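# Seat the hose connector fully on the tap

## Task

Slide the hose connector onto the tap until it is pushed on as far as it will go, and make sure the pipe frame is still upright afterwards.

## Robot and tools

Robot: two arms, left_arm and right_arm, each with six joints and a parallel gripper. Base positions in the scene frame: left_arm at (+0.001, +0.247, 0) m, quat_wxyz (+1.000, 0, 0, -0.013); right_arm at (-0.026, -0.294, 0) m, quat_wxyz (+1.000, 0, 0, -0.004). Both bases have +z up.

Frames: the scene frame has its origin at table-top height, halfway between the nominal bases, with +x pointing out over the table, +z up and left_arm on the +y side. Image left and right do not follow the arm names. Each arm's end_effector_position (m) and end_effector_quat_wxyz are given in that arm's own base frame, as is any wrist camera pose. The table and fixed cameras use the scene frame. The reported hand pose can be a few centimetres off, more when the arm is stretched. Gripper fingers point along the gripper's +z and open and close along its y. The reported position is the point between the pads, roughly 1 cm behind the fingertips.

Row layout (used by every tool that moves the arms): a single flat list of 14 numbers covering both arms, even if one arm stays still. The first 7 are left_arm and the last 7 are right_arm. Within each arm the order is shoulder, elbow, waist, wrist pitch, wrist yaw, wrist roll, then opening. The six joint values are absolute target angles in radians, in the same convention the Joint positions line uses. They are not offsets. Wrist roll runs opposite to the arm's own sign in everything you send and read. Allowed ranges are: waist -2.618 to 3.054, shoulder 0.000 to 3.142, elbow 0.000 to 3.142, wrist pitch -1.571 to 1.571, wrist yaw -1.571 to 1.571, wrist roll -2.094 to 2.094. The true ends can differ by up to 0.059 rad. A target more than 0.059 beyond an end, and further out than the current angle, is refused. Targets past the real end are clipped, and the result then says "joint sent to its limit". Opening runs from -1 (closed) to +1 (fully open, pad gap 0.094 m). In between, the fingers go to where grip_measured shows your number. To leave a gripper unchanged, resend its current command; a 0 there means half-closed.

execute_actions: actions is a list of up to 15 actions. Each action is a table of up to 15 rows, and each row lasts one control step (1/30 s). A table with fewer than 15 rows keeps its last row for the remaining steps. Each action counts as 0.5 s. An empty list only returns state and images. cameras selects which images come back: null or ["all"] gives every camera, [] gives none.

move: target is either one 14-number row or a list of up to 15 rows, all sharing a 10 s budget. All joints move together toward those absolute angles, so the hand follows a curve. It does not avoid obstacles or the other arm. speed (rad/s, 0.01 to 12.57, default 0.5) limits the joint with the farthest to go; you can give one value or one per target. blend (rad) rounds the corners at intermediate targets. opening_speed (0.2 or more, scale units per second) makes finger changes gradual. blocking=false returns after about 0.5 s while the motion continues, and a new move then replaces it. The result has a "move:" line: done, off_target (resting more than 0.035 rad from the target), moving, held, or fault, plus limits=held if steps were withheld. Neither done nor off_target tells you whether there is contact.

wait: seconds from 0 to 10. Arms keep their last command, and any running move continues. stop: brakes a running move. It needs stopping distance, more at high speed. zoom_image: camera (one of cam_head_left, cam_head_right, cam_high, cam_left_wrist, cam_right_wrist) and region [x0, y0, x1, y1] in pixels, at most 504x504, taken from that camera's latest image. All images are 896x504. finished_scene: scene (1 or 2). This ends the scene for good, and the goal must still hold once the robot lets go.

Result lines: Joint positions and Joint velocities list each arm's joints in row order, followed by the pad gap (m). A velocities list reading "within noise" means that arm is still. Joint targets shows what the joints are currently driven toward. To hold a joint, resend that value. Tool commands shows the current gripper commands. grip_measured is the finger opening on the command scale. It can read a few mm wide when empty and narrower than a hard part when squeezed. Joint torques come in joint order, positive toward larger angles, with offsets and noise; the first three wrap at ±28 N m. "joint command not followed" means the clearance check changed some targets. Per step, big joints can only lead their measured angle by 0.339 rad and wrist joints by 2.2. Targets that would move the hand more than 200 mm get scaled back. MOTOR HOT appears at 75 °C. At 90 °C an OVER-TEMPERATURE FAULT folds that arm and disables it. At 100 °C the arm goes limp.

Cautions: approach the tap and connector slowly. Press only a little beyond contact, because fast or deep pushes hit harder. Do not knock the pipe frame over. Never let anything fall from or be left off the table. Do not release a part while it is still moving. Keep the two grippers from striking or pinching each other, since that can fail the scene. Avoid long reaches under load and avoid pushing against a pose the arm cannot reach, as both heat the motors. Friction may leave small turns undone. Thinking time advances the simulation, so be brief while a move runs. Use zoom_image to check the connector is fully seated before calling finished_scene.

Each tool is called after "Emit:" as a command line: name --argument value for each argument, lists and objects as JSON in quotes; but a table of rows of numbers goes row by row, as --pt "numbers of a row", without its own name.

## Session

Emit:
execute_actions --actions '[]'

Scene clock: 0.00 s.
left_arm: end_effector_position=(+0.2756, +0.0460, +0.1428) grip_measured=+1.000 end_effector_quat_wxyz=(+0.486, -0.203, +0.785, +0.327) | right_arm: end_effector_position=(+0.3788, +0.0906, +0.1083) grip_measured=+1.000 end_effector_quat_wxyz=(+0.576, +0.067, +0.809, -0.097)
Joint names: [shoulder, elbow, waist, wrist pitch, wrist yaw, wrist roll]
Joint positions: left_arm=[1.108 0.471 -0.427 -0.208 -1.137 0.457 0.094] | right_arm=[1.557 0.504 0.535 0.612 0.734 -0.222 0.094]
Joint velocities: within noise
Joint torques (N m): no reading
Heat: left arm: 49 °C; right arm: 44 °C.
Joint targets: left_arm=[1.104 0.485 -0.427 -0.199 -1.140 0.457] | right_arm=[1.546 0.516 0.535 0.623 0.736 -0.223]
Tool commands: left_gripper/opening=+1.0 right_gripper/opening=+1.0

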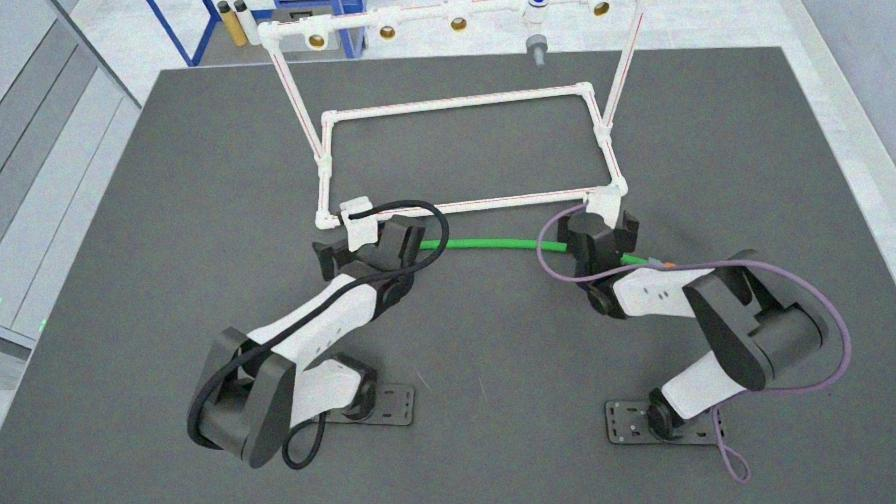

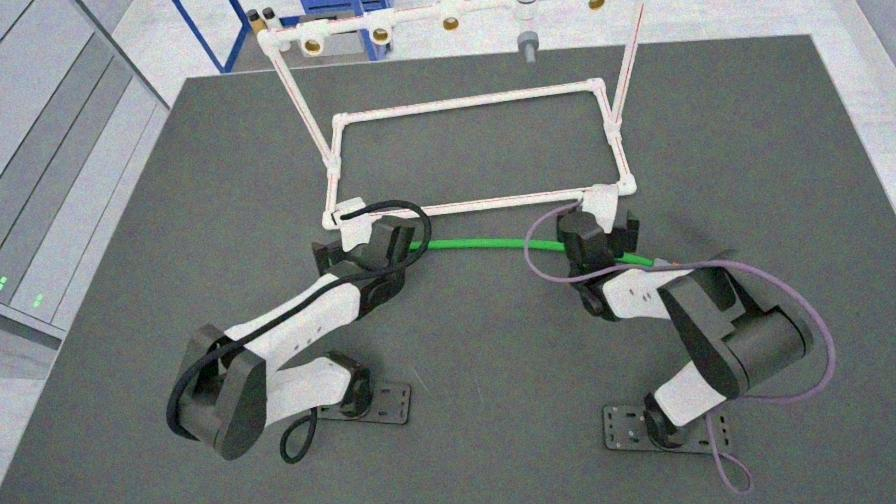

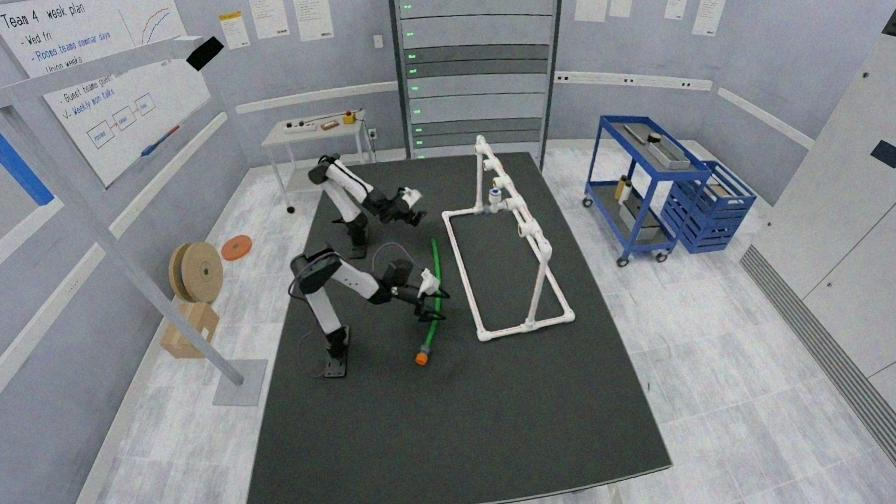

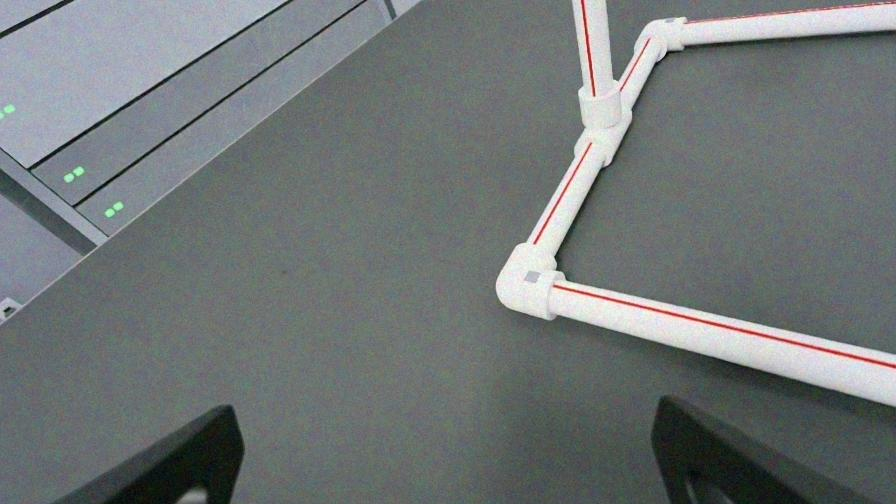

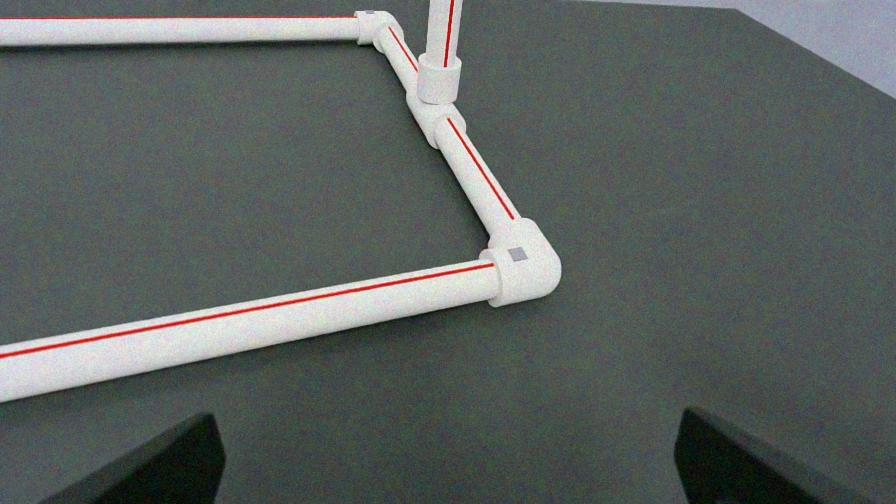

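Emit:
zoom_image --camera "cam_head_left" --region '[440, 0, 660, 124]'

Emit:
zoom_image --camera "cam_high" --region '[400, 120, 600, 380]'

Emit:
zoom_image --camera "cam_head_right" --region '[400, 190, 800, 415]'

Emit:
zoom_image --camera "cam_high" --region '[440, 120, 560, 240]'

Emit:
zoom_image --camera "cam_high" --region '[390, 310, 470, 380]'

Scaled by 2.291 (camera's finer frame: 1280x720).

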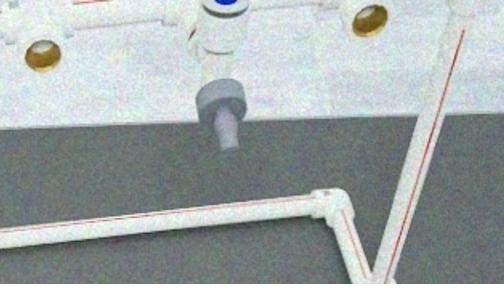

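Scaled by 1.938 (camera's finer frame: 1280x720).

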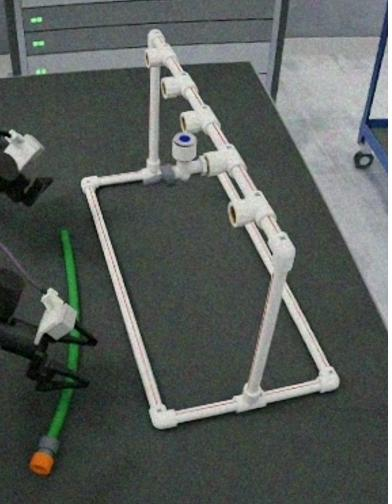

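Scaled by 1.260 (camera's finer frame: 1280x720).

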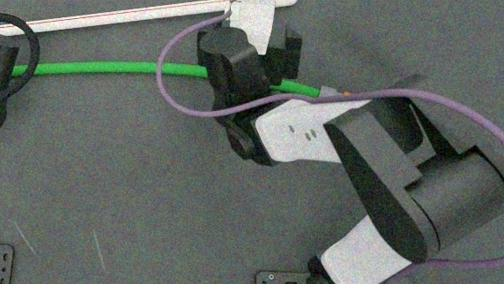

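Scaled by 4.200 (camera's finer frame: 1280x720).

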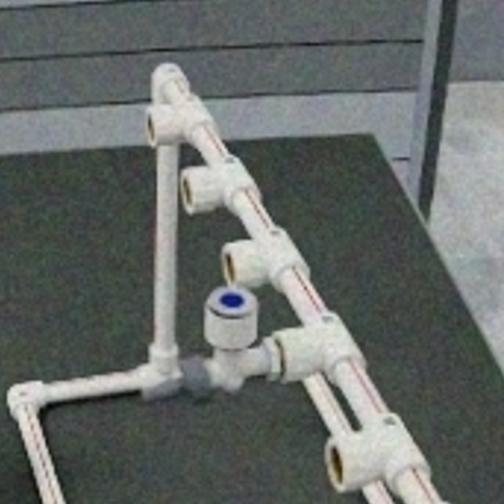

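Scaled by 6.300 (camera's finer frame: 1280x720).

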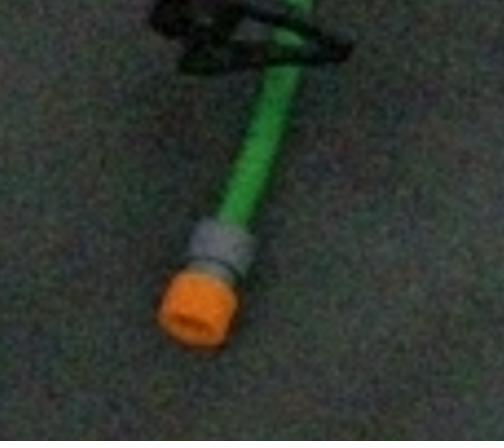

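Emit:
zoom_image --camera "cam_head_right" --region '[430, 0, 650, 124]'

Emit:
zoom_image --camera "cam_head_left" --region '[480, 0, 600, 68]'

Emit:
zoom_image --camera "cam_head_right" --region '[470, 0, 590, 68]'

Emit:
zoom_image --camera "cam_high" --region '[470, 170, 540, 230]'

Scaled by 2.291 (camera's finer frame: 1280x720).

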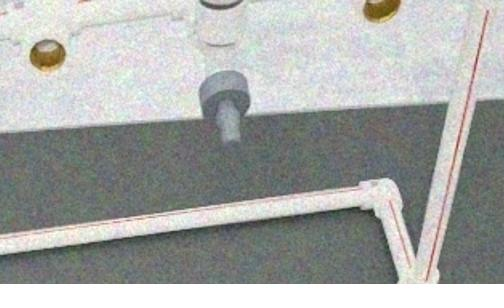

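Scaled by 4.200 (camera's finer frame: 1280x720).

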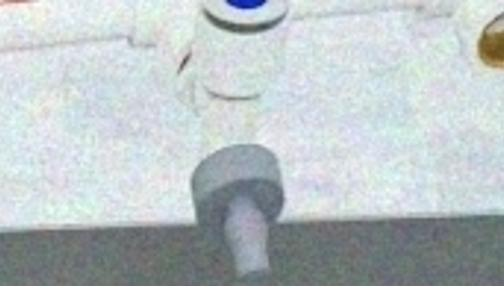

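Scaled by 4.200 (camera's finer frame: 1280x720).

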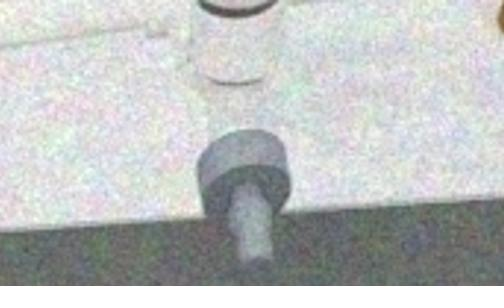

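Scaled by 7.200 (camera's finer frame: 1280x720).

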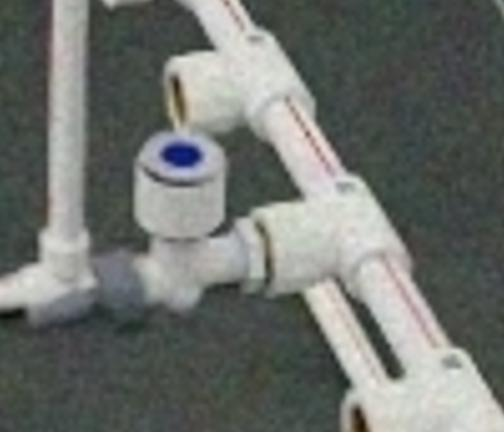

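Emit:
move --pt "1.108 0.471 -0.427 -0.208 -1.137 0.457 1 1.69 1.40 0.40 -0.71 0.56 -1.0 1" --pt "1.108 0.471 -0.427 -0.208 -1.137 0.457 1 1.76 1.575 0.124 -1.53 0.388 -1.9 1" --speed 1.0 --blend '[0.2,0]'

Scene clock: 92.13 s.
left_arm: end_effector_position=(+0.2751, +0.0463, +0.1423) grip_measured=+1.000 end_effector_quat_wxyz=(+0.484, -0.202, +0.786, +0.328) | right_arm: end_effector_position=(+0.2903, -0.0291, +0.1515) grip_measured=+1.000 end_effector_quat_wxyz=(+0.122, +0.743, +0.637, -0.168)
Joint positions: left_arm=[1.108 0.471 -0.427 -0.214 -1.137 0.457 0.094] | right_arm=[1.755 1.549 0.127 -1.52 0.391 -1.882 0.094]
Joint torques (N m): left_arm=[-1.69 7.2 -0.03 1.57 -0.36 0] | right_arm=[-6.22 8.85 -0.29 -0.19 0.22 -0.31]
Heat: left arm: 57 °C; right arm: 48 °C.
Joint targets: left_arm=[1.108 0.471 -0.427 -0.208 -1.137 0.457] | right_arm=[1.760 1.575 0.124 -1.530 0.388 -1.900]
move: done
cam_left_wrist: T_world_to_cam=[[0.612248, -0.722883, -0.3203, -0.0904775], [-0.682693, -0.278966, -0.675358, 0.3386], [0.398852, 0.632154, -0.664303, 0.047819], [0, 0, 0, 1]] pos_world=[0.267482, -0.00117558, 0.231463]
cam_right_wrist: T_world_to_cam=[[-0.983439, 0.17556, 0.0450159, 0.282653], [0.176014, 0.984368, 0.00630162, 0.0185711], [-0.0432058, 0.0141207, -0.998966, 0.250534], [0, 0, 0, 1]] pos_world=[0.285528, -0.0714409, 0.237434]

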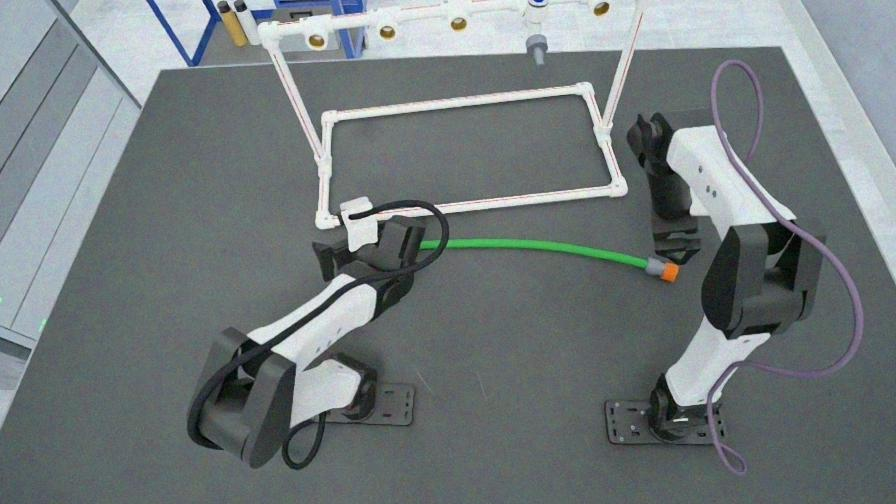

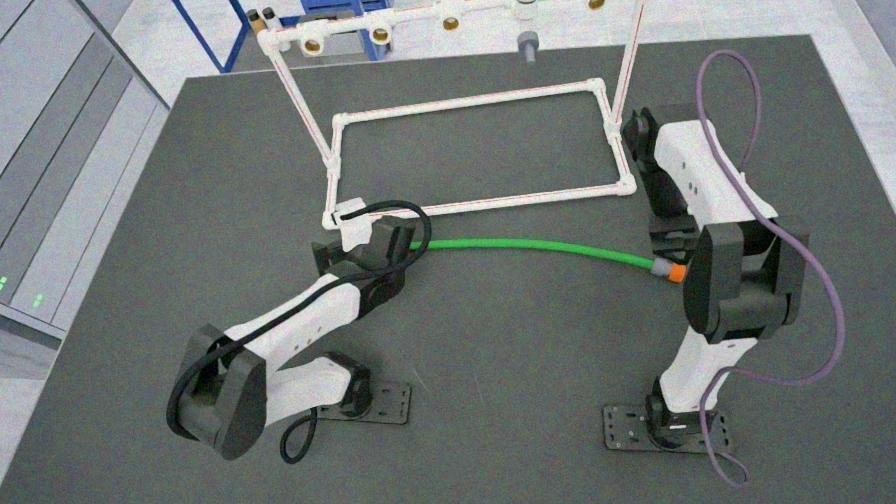

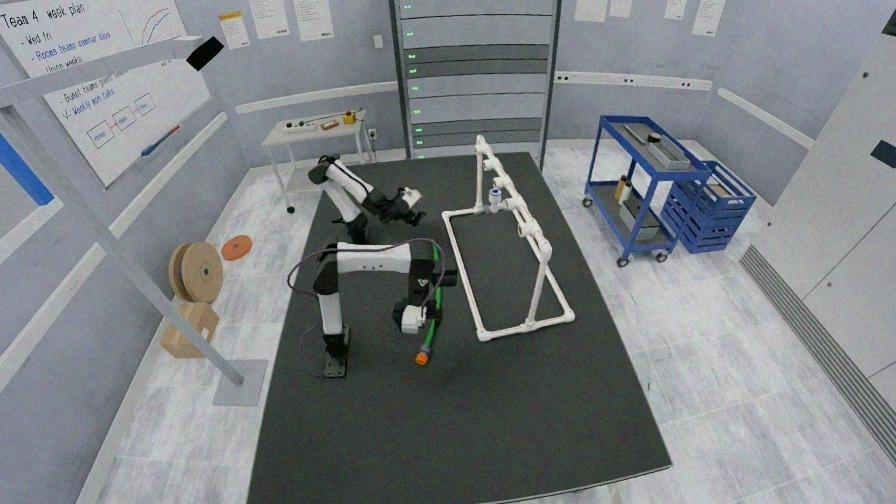

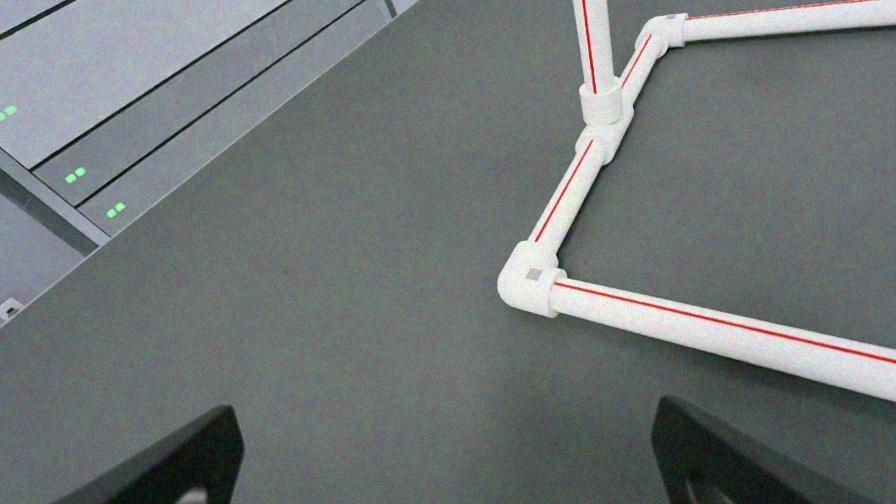

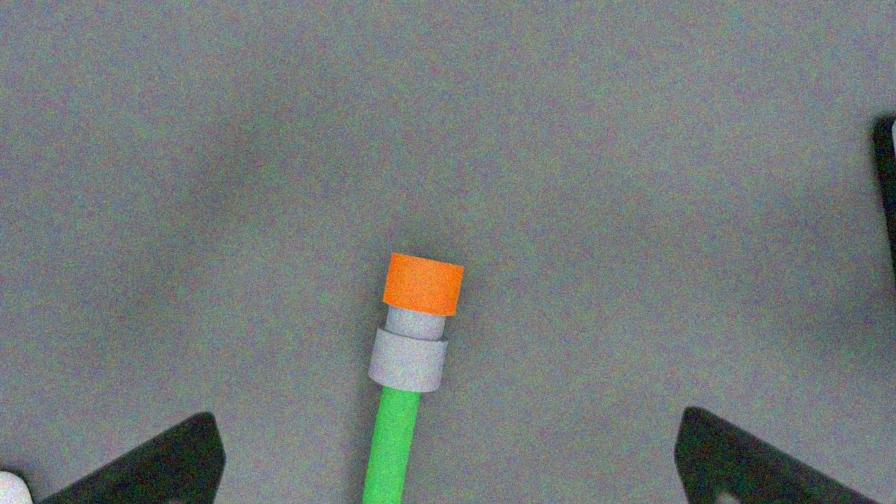

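Emit:
move --target '[1.108,0.471,-0.427,-0.208,-1.137,0.457,1,1.907,1.51,0.19,-1.37,0.327,-2.05,1]' --speed 0.8

Scene clock: 105.37 s.
left_arm: end_effector_position=(+0.2750, +0.0463, +0.1423) grip_measured=+1.000 end_effector_quat_wxyz=(+0.484, -0.202, +0.786, +0.329) | right_arm: end_effector_position=(+0.3121, +0.0026, +0.0890) grip_measured=+1.000 end_effector_quat_wxyz=(+0.099, +0.771, +0.607, -0.167)
Joint positions: left_arm=[1.108 0.471 -0.427 -0.214 -1.137 0.457 0.094] | right_arm=[1.914 1.507 0.188 -1.378 0.33 -2.032 0.094]
Joint torques (N m): left_arm=[-1.68 7.25 -0.03 1.57 -0.36 -0.01] | right_arm=[-8.36 6.35 0.18 -0.1 0.18 -0.27]
Heat: left arm: 57 °C; right arm: 48 °C.
Joint targets: left_arm=[1.108 0.471 -0.427 -0.208 -1.137 0.457] | right_arm=[1.907 1.510 0.190 -1.370 0.327 -2.050]
move: done
cam_left_wrist: T_world_to_cam=[[0.612114, -0.722833, -0.320671, -0.090357], [-0.682993, -0.278888, -0.675087, 0.338619], [0.398544, 0.632246, -0.664401, 0.047924], [0, 0, 0, 1]] pos_world=[0.267483, -0.00117605, 0.231463]
cam_right_wrist: T_world_to_cam=[[-0.963628, 0.259667, 0.0632018, 0.293268], [0.262202, 0.964353, 0.0356718, -0.0454715], [-0.0516861, 0.050946, -0.997363, 0.191016], [0, 0, 0, 1]] pos_world=[0.304396, -0.0420329, 0.173599]

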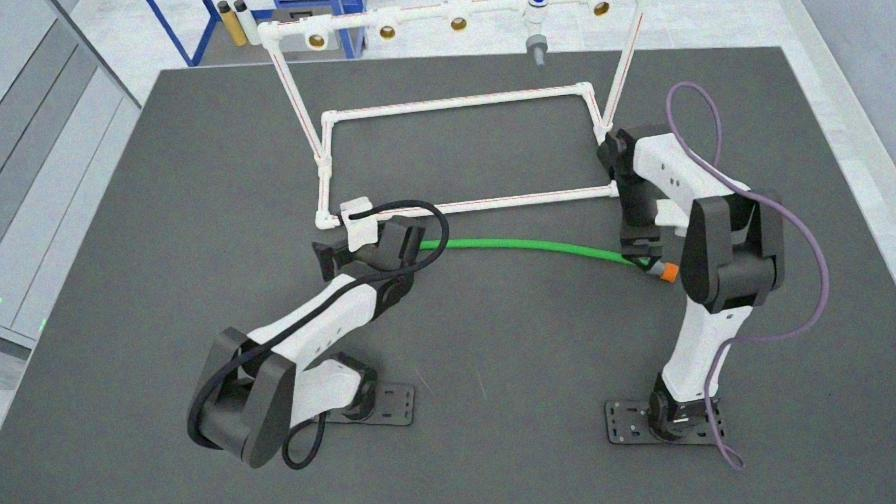

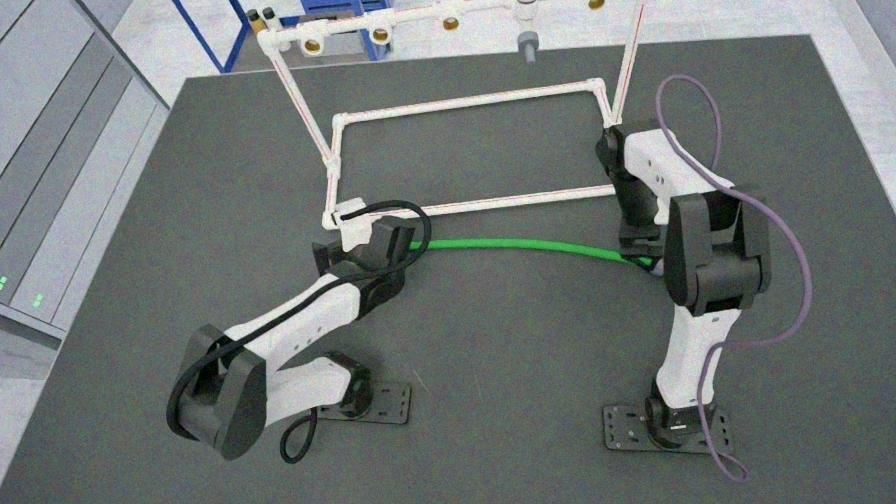

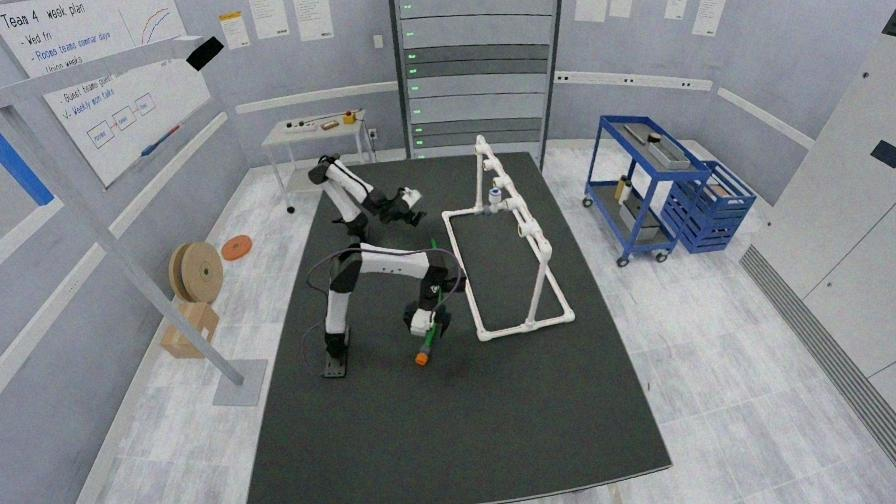

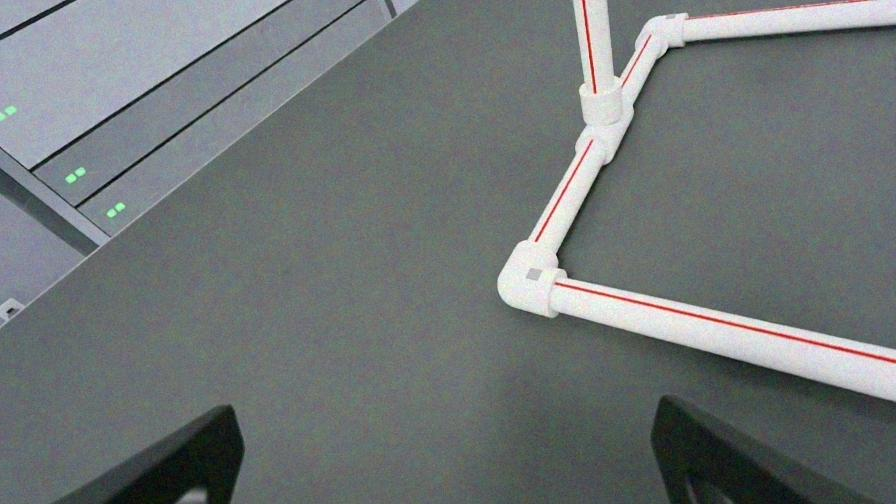

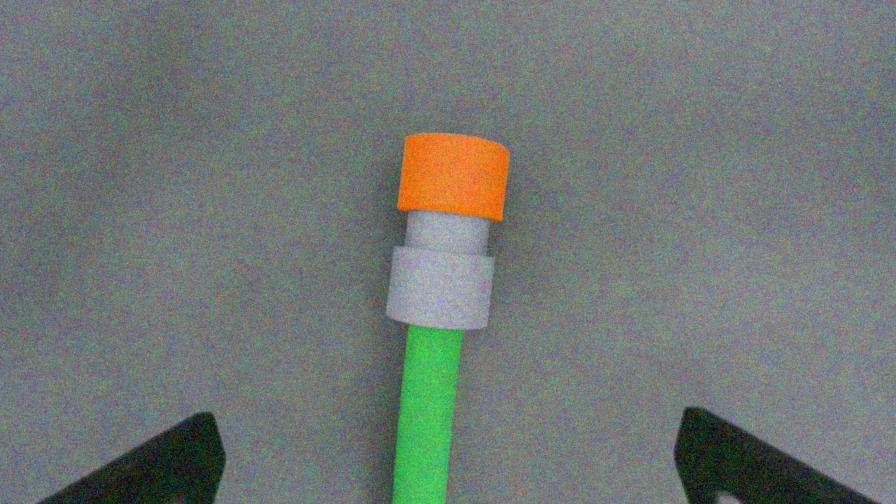

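Emit:
move --target '[1.108,0.471,-0.427,-0.208,-1.137,0.457,1,1.928,1.253,0.117,-1.078,0.338,-2.05,1]' --speed 0.3 --cameras '["cam_head_left","cam_right_wrist","cam_high"]'

Scene clock: 114.70 s.
left_arm: end_effector_position=(+0.2750, +0.0463, +0.1423) grip_measured=+1.000 end_effector_quat_wxyz=(+0.484, -0.202, +0.786, +0.329) | right_arm: end_effector_position=(+0.3010, -0.0190, +0.0230) grip_measured=+1.000 end_effector_quat_wxyz=(+0.100, +0.793, +0.580, -0.159)
Joint positions: left_arm=[1.108 0.471 -0.427 -0.214 -1.137 0.457 0.094] | right_arm=[1.926 1.254 0.123 -1.087 0.33 -2.033 0.094]
Joint torques (N m): left_arm=[-1.69 7.19 -0.03 1.58 -0.38 -0.02] | right_arm=[-7.32 5.53 -0.54 -0.06 0.31 -0.27]
Heat: left arm: 56 °C; right arm: 49 °C.
Joint targets: left_arm=[1.108 0.471 -0.427 -0.208 -1.137 0.457] | right_arm=[1.928 1.253 0.117 -1.078 0.338 -2.050]
move: done
cam_right_wrist: T_world_to_cam=[[-0.945649, 0.322768, 0.0396129, 0.288679], [0.324433, 0.944727, 0.0472634, -0.0387682], [-0.0221683, 0.0575463, -0.998097, 0.116901], [0, 0, 0, 1]] pos_world=[0.288158, -0.0632783, 0.107076]
Images, in order (width x height): cam_head_left 896x504, cam_high 896x504, cam_right_wrist 896x504.

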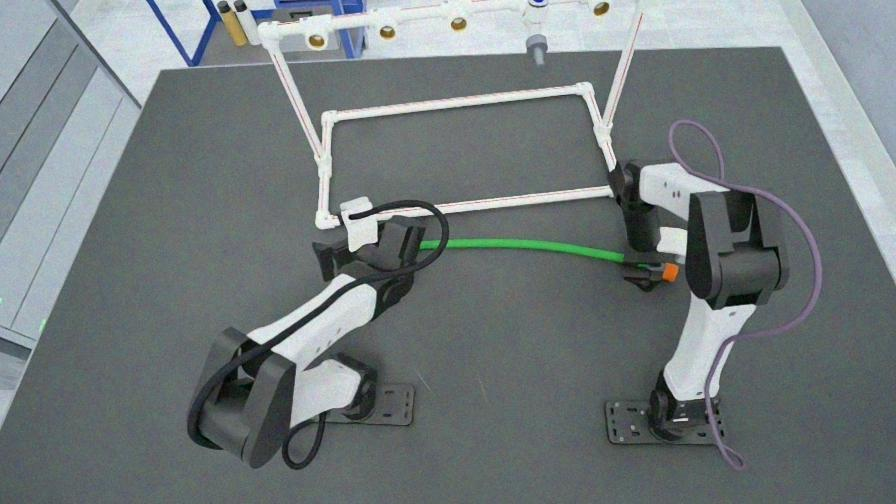

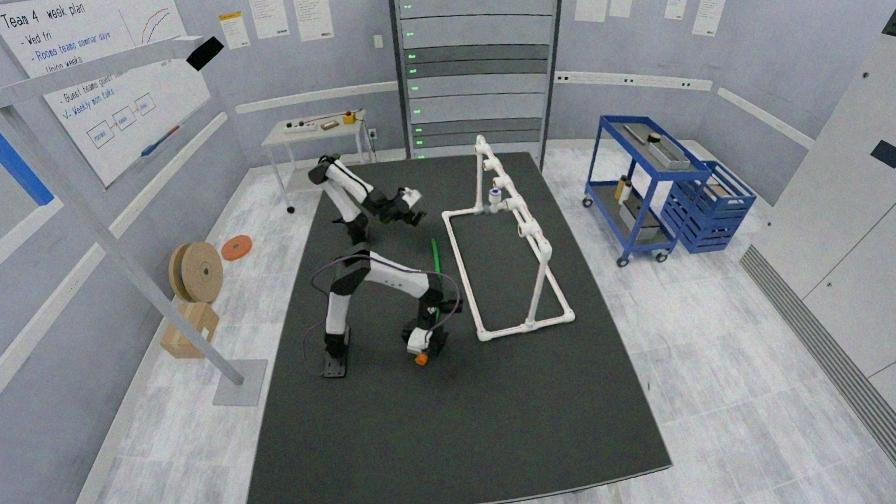

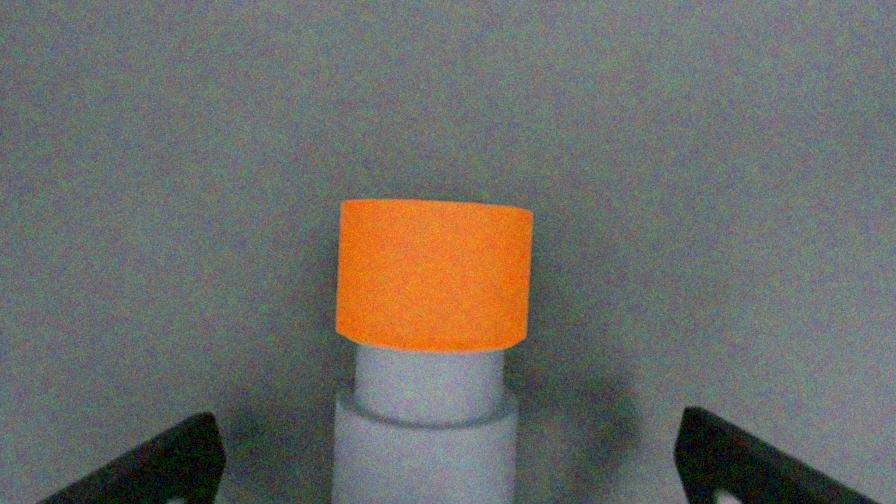

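Emit:
move --target '[1.108,0.471,-0.427,-0.208,-1.137,0.457,1,1.928,1.253,0.117,-1.078,0.338,-2.05,-0.42]' --opening_speed 0.4 --cameras '["cam_head_left","cam_right_wrist"]'

Scene clock: 124.93 s.
left_arm: end_effector_position=(+0.2750, +0.0463, +0.1423) grip_measured=+1.000 end_effector_quat_wxyz=(+0.484, -0.202, +0.786, +0.329) | right_arm: end_effector_position=(+0.3018, -0.0189, +0.0228) grip_measured=-0.330 end_effector_quat_wxyz=(+0.101, +0.793, +0.579, -0.158)
Joint positions: left_arm=[1.108 0.471 -0.427 -0.214 -1.137 0.457 0.094] | right_arm=[1.926 1.254 0.123 -1.084 0.33 -2.034 0.031]
Joint torques (N m): left_arm=[-1.66 7.23 0.01 1.59 -0.36 0.01] | right_arm=[-7.32 5.55 -0.54 -0.09 0.32 -0.26]
Heat: left arm: 56 °C; right arm: 49 °C.
Joint targets: left_arm=[1.108 0.471 -0.427 -0.208 -1.137 0.457] | right_arm=[1.928 1.253 0.117 -1.078 0.338 -2.050]
move: done
cam_right_wrist: T_world_to_cam=[[-0.94542, 0.32385, 0.0360738, 0.289418], [0.325341, 0.944337, 0.0487904, -0.0394354], [-0.018265, 0.0578637, -0.998157, 0.115602], [0, 0, 0, 1]] pos_world=[0.288563, -0.0631769, 0.106873]

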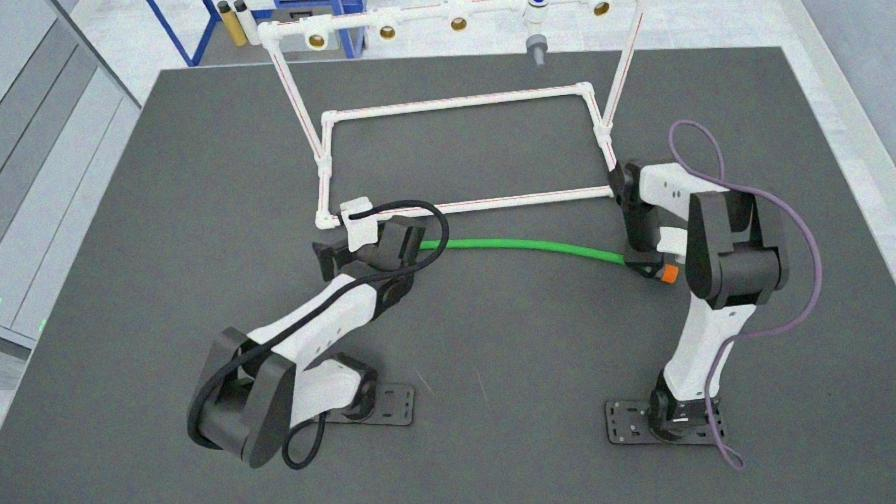

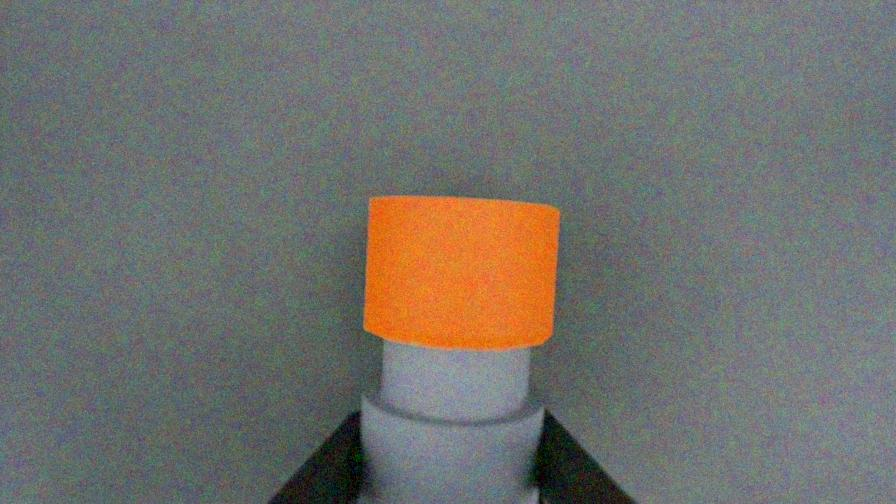

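Emit:
move --pt "1.108 0.471 -0.427 -0.208 -1.137 0.457 1 1.928 1.253 0.117 -1.078 0.338 -2.05 -0.5" --pt "2.372 2.285 -0.370 -1.484 0 -1.08 1 1.907 1.51 0.19 -1.37 0.327 -2.05 -0.5" --speed 0.7 --opening_speed 0.5

Scene clock: 168.63 s.
left_arm: end_effector_position=(+0.4250, -0.1649, +0.0890) grip_measured=+1.000 end_effector_quat_wxyz=(-0.005, +0.659, +0.752, +0.008) | right_arm: end_effector_position=(+0.3103, +0.0007, +0.0798) grip_measured=-0.331 end_effector_quat_wxyz=(+0.096, +0.772, +0.604, -0.173)
Joint positions: left_arm=[2.357 2.256 -0.377 -1.473 -0.017 -1.063 0.094] | right_arm=[1.926 1.483 0.182 -1.357 0.33 -2.034 0.031]
Joint torques (N m): left_arm=[-8.23 9.24 0.61 0.12 0.41 -0.2] | right_arm=[-9.43 8.68 0.64 -0.34 0.18 -0.26]
Heat: left arm: 56 °C; right arm: 49 °C.
Joint targets: left_arm=[2.372 2.285 -0.370 -1.484 0.000 -1.080] | right_arm=[1.907 1.510 0.190 -1.370 0.327 -2.050]
move: done
cam_left_wrist: T_world_to_cam=[[-0.992325, -0.121453, 0.0232263, 0.398517], [-0.0998168, 0.897639, 0.42928, 0.194021], [-0.0729863, 0.423667, -0.902873, 0.273502], [0, 0, 0, 1]] pos_world=[0.434787, -0.241633, 0.154392]
cam_right_wrist: T_world_to_cam=[[-0.960762, 0.267089, 0.0748299, 0.290833], [0.269877, 0.962432, 0.0298372, -0.0446916], [-0.0640495, 0.0488614, -0.99675, 0.185544], [0, 0, 0, 1]] pos_world=[0.303367, -0.0437315, 0.164512]

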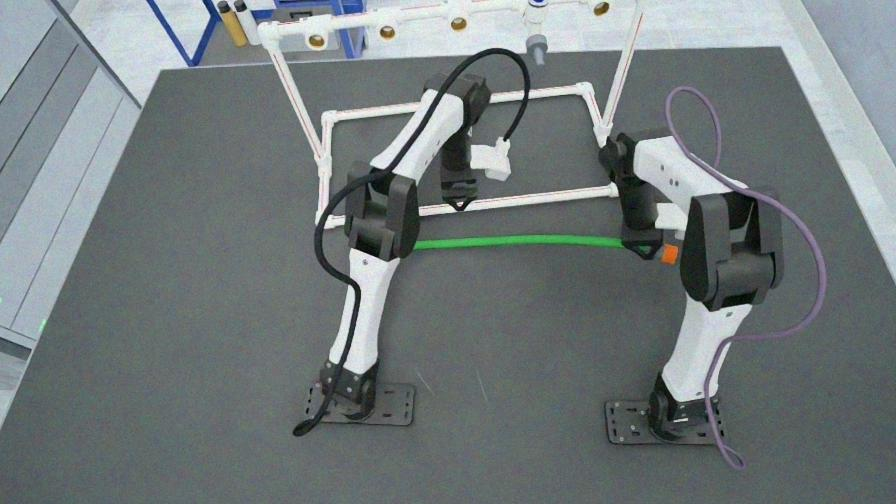

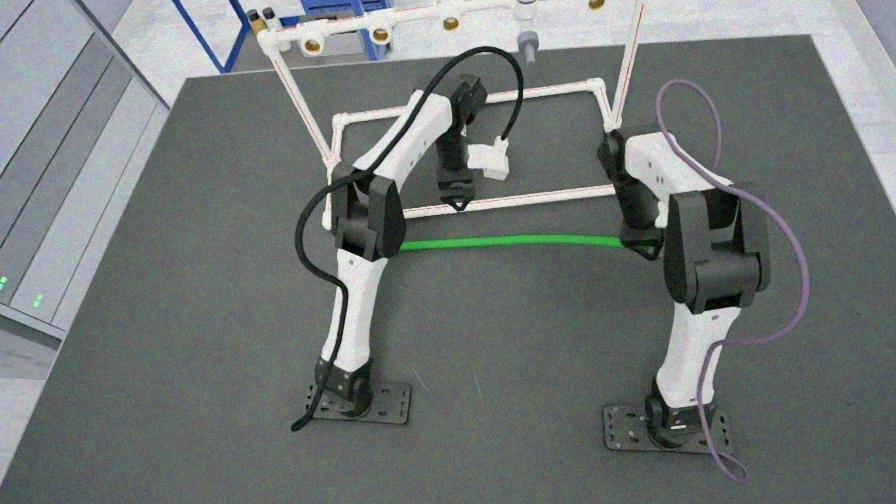

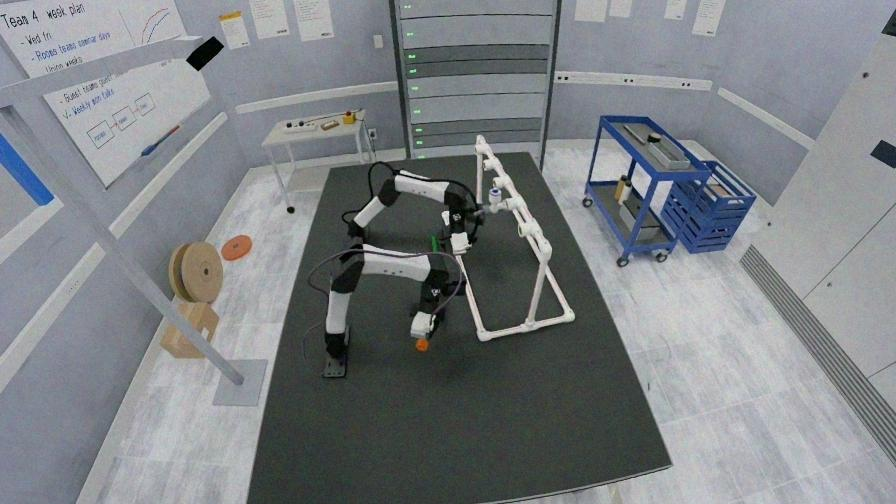

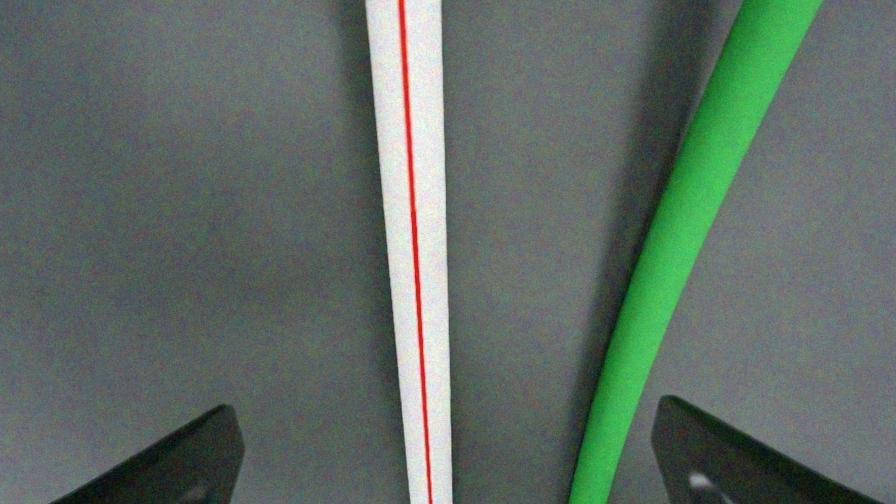

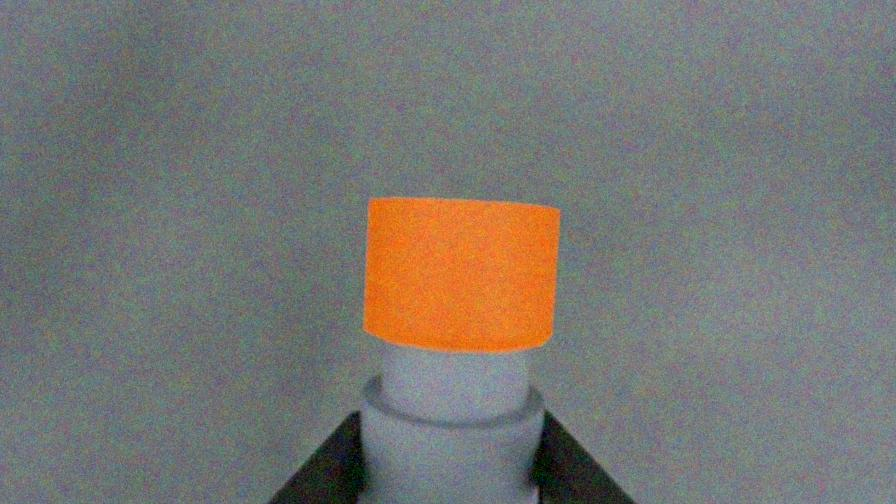

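Emit:
move --target '[2.372,2.285,-0.370,-1.484,0,-1.08,1,1.674,1.661,0.150,-0.506,-1.065,-1.008,-0.5]' --speed 0.6

Scene clock: 181.87 s.
left_arm: end_effector_position=(+0.4247, -0.1649, +0.0890) grip_measured=+1.000 end_effector_quat_wxyz=(-0.005, +0.660, +0.752, +0.007) | right_arm: end_effector_position=(+0.4088, +0.2151, +0.3247) grip_measured=-0.331 end_effector_quat_wxyz=(+0.094, +0.107, +0.795, +0.590)
Joint positions: left_arm=[2.357 2.256 -0.377 -1.474 -0.017 -1.064 0.094] | right_arm=[1.708 1.631 0.158 -0.526 -1.041 -1.011 0.031]
Joint torques (N m): left_arm=[-8.17 9.22 0.62 0.13 0.37 -0.2] | right_arm=[-10.5 10.89 -0.73 1.5 -0.68 0.01]
Heat: left arm: 59 °C; right arm: 51 °C.
Joint targets: left_arm=[2.372 2.285 -0.370 -1.484 0.000 -1.080] | right_arm=[1.674 1.661 0.150 -0.506 -1.065 -1.008]
move: done
cam_left_wrist: T_world_to_cam=[[-0.992386, -0.120719, 0.0244428, 0.398238], [-0.0986211, 0.897684, 0.429462, 0.193456], [-0.0737861, 0.423781, -0.902754, 0.273836], [0, 0, 0, 1]] pos_world=[0.43449, -0.241634, 0.154391]
cam_right_wrist: T_world_to_cam=[[-0.0743543, -0.29506, -0.952581, 0.401999], [-0.98661, -0.117285, 0.113339, 0.433859], [-0.145165, 0.948253, -0.282389, 0.0332384], [0, 0, 0, 1]] pos_world=[0.462764, 0.137981, 0.34315]

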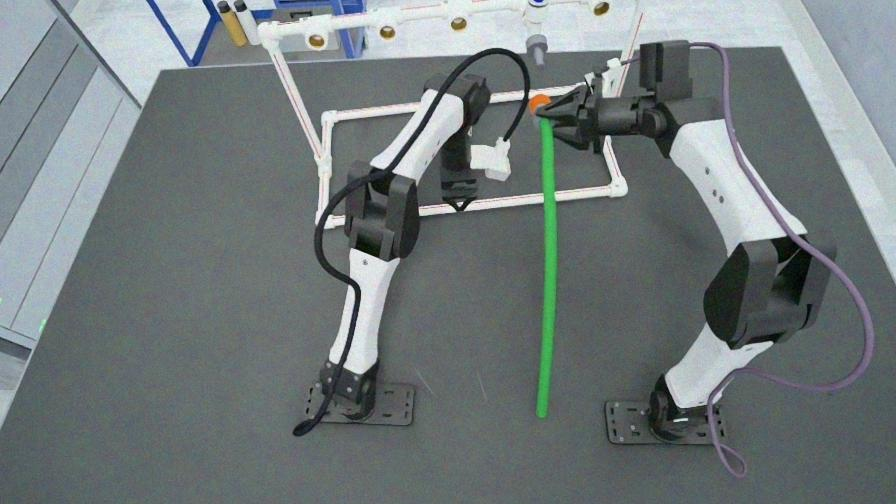

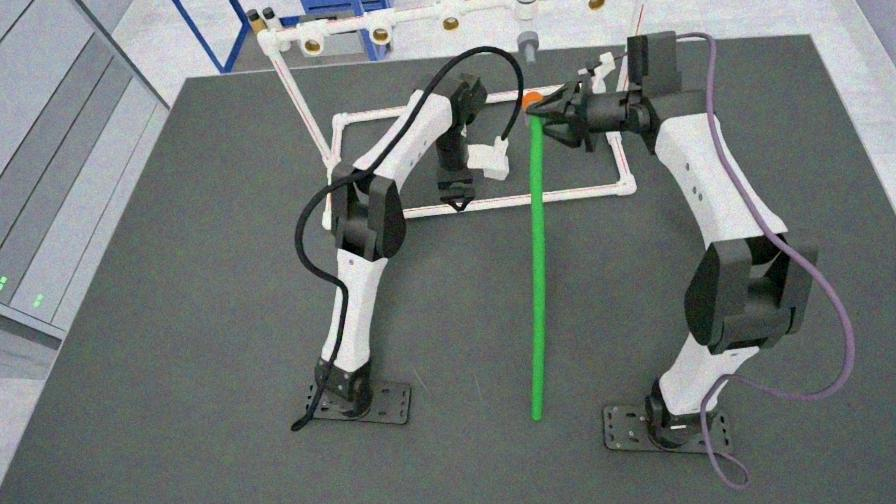

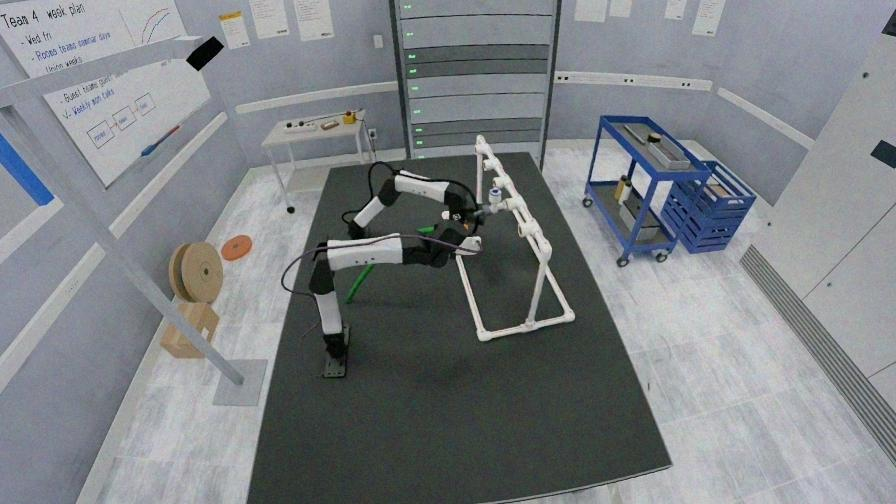

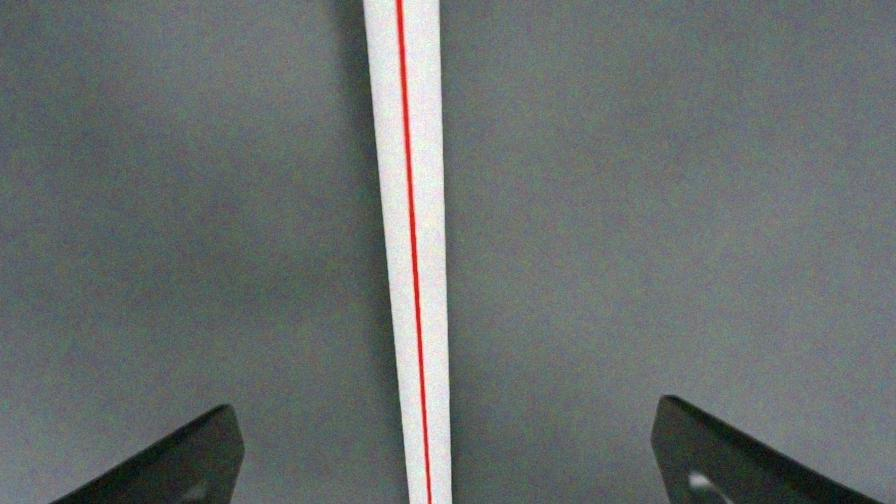

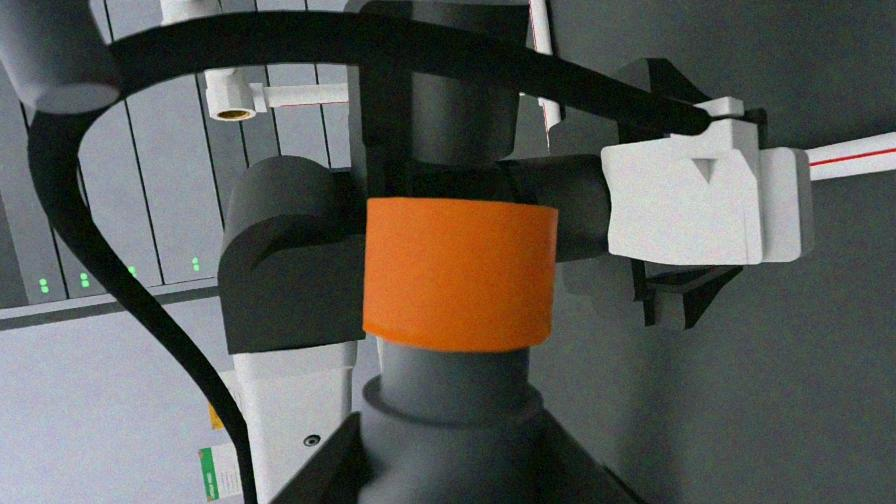

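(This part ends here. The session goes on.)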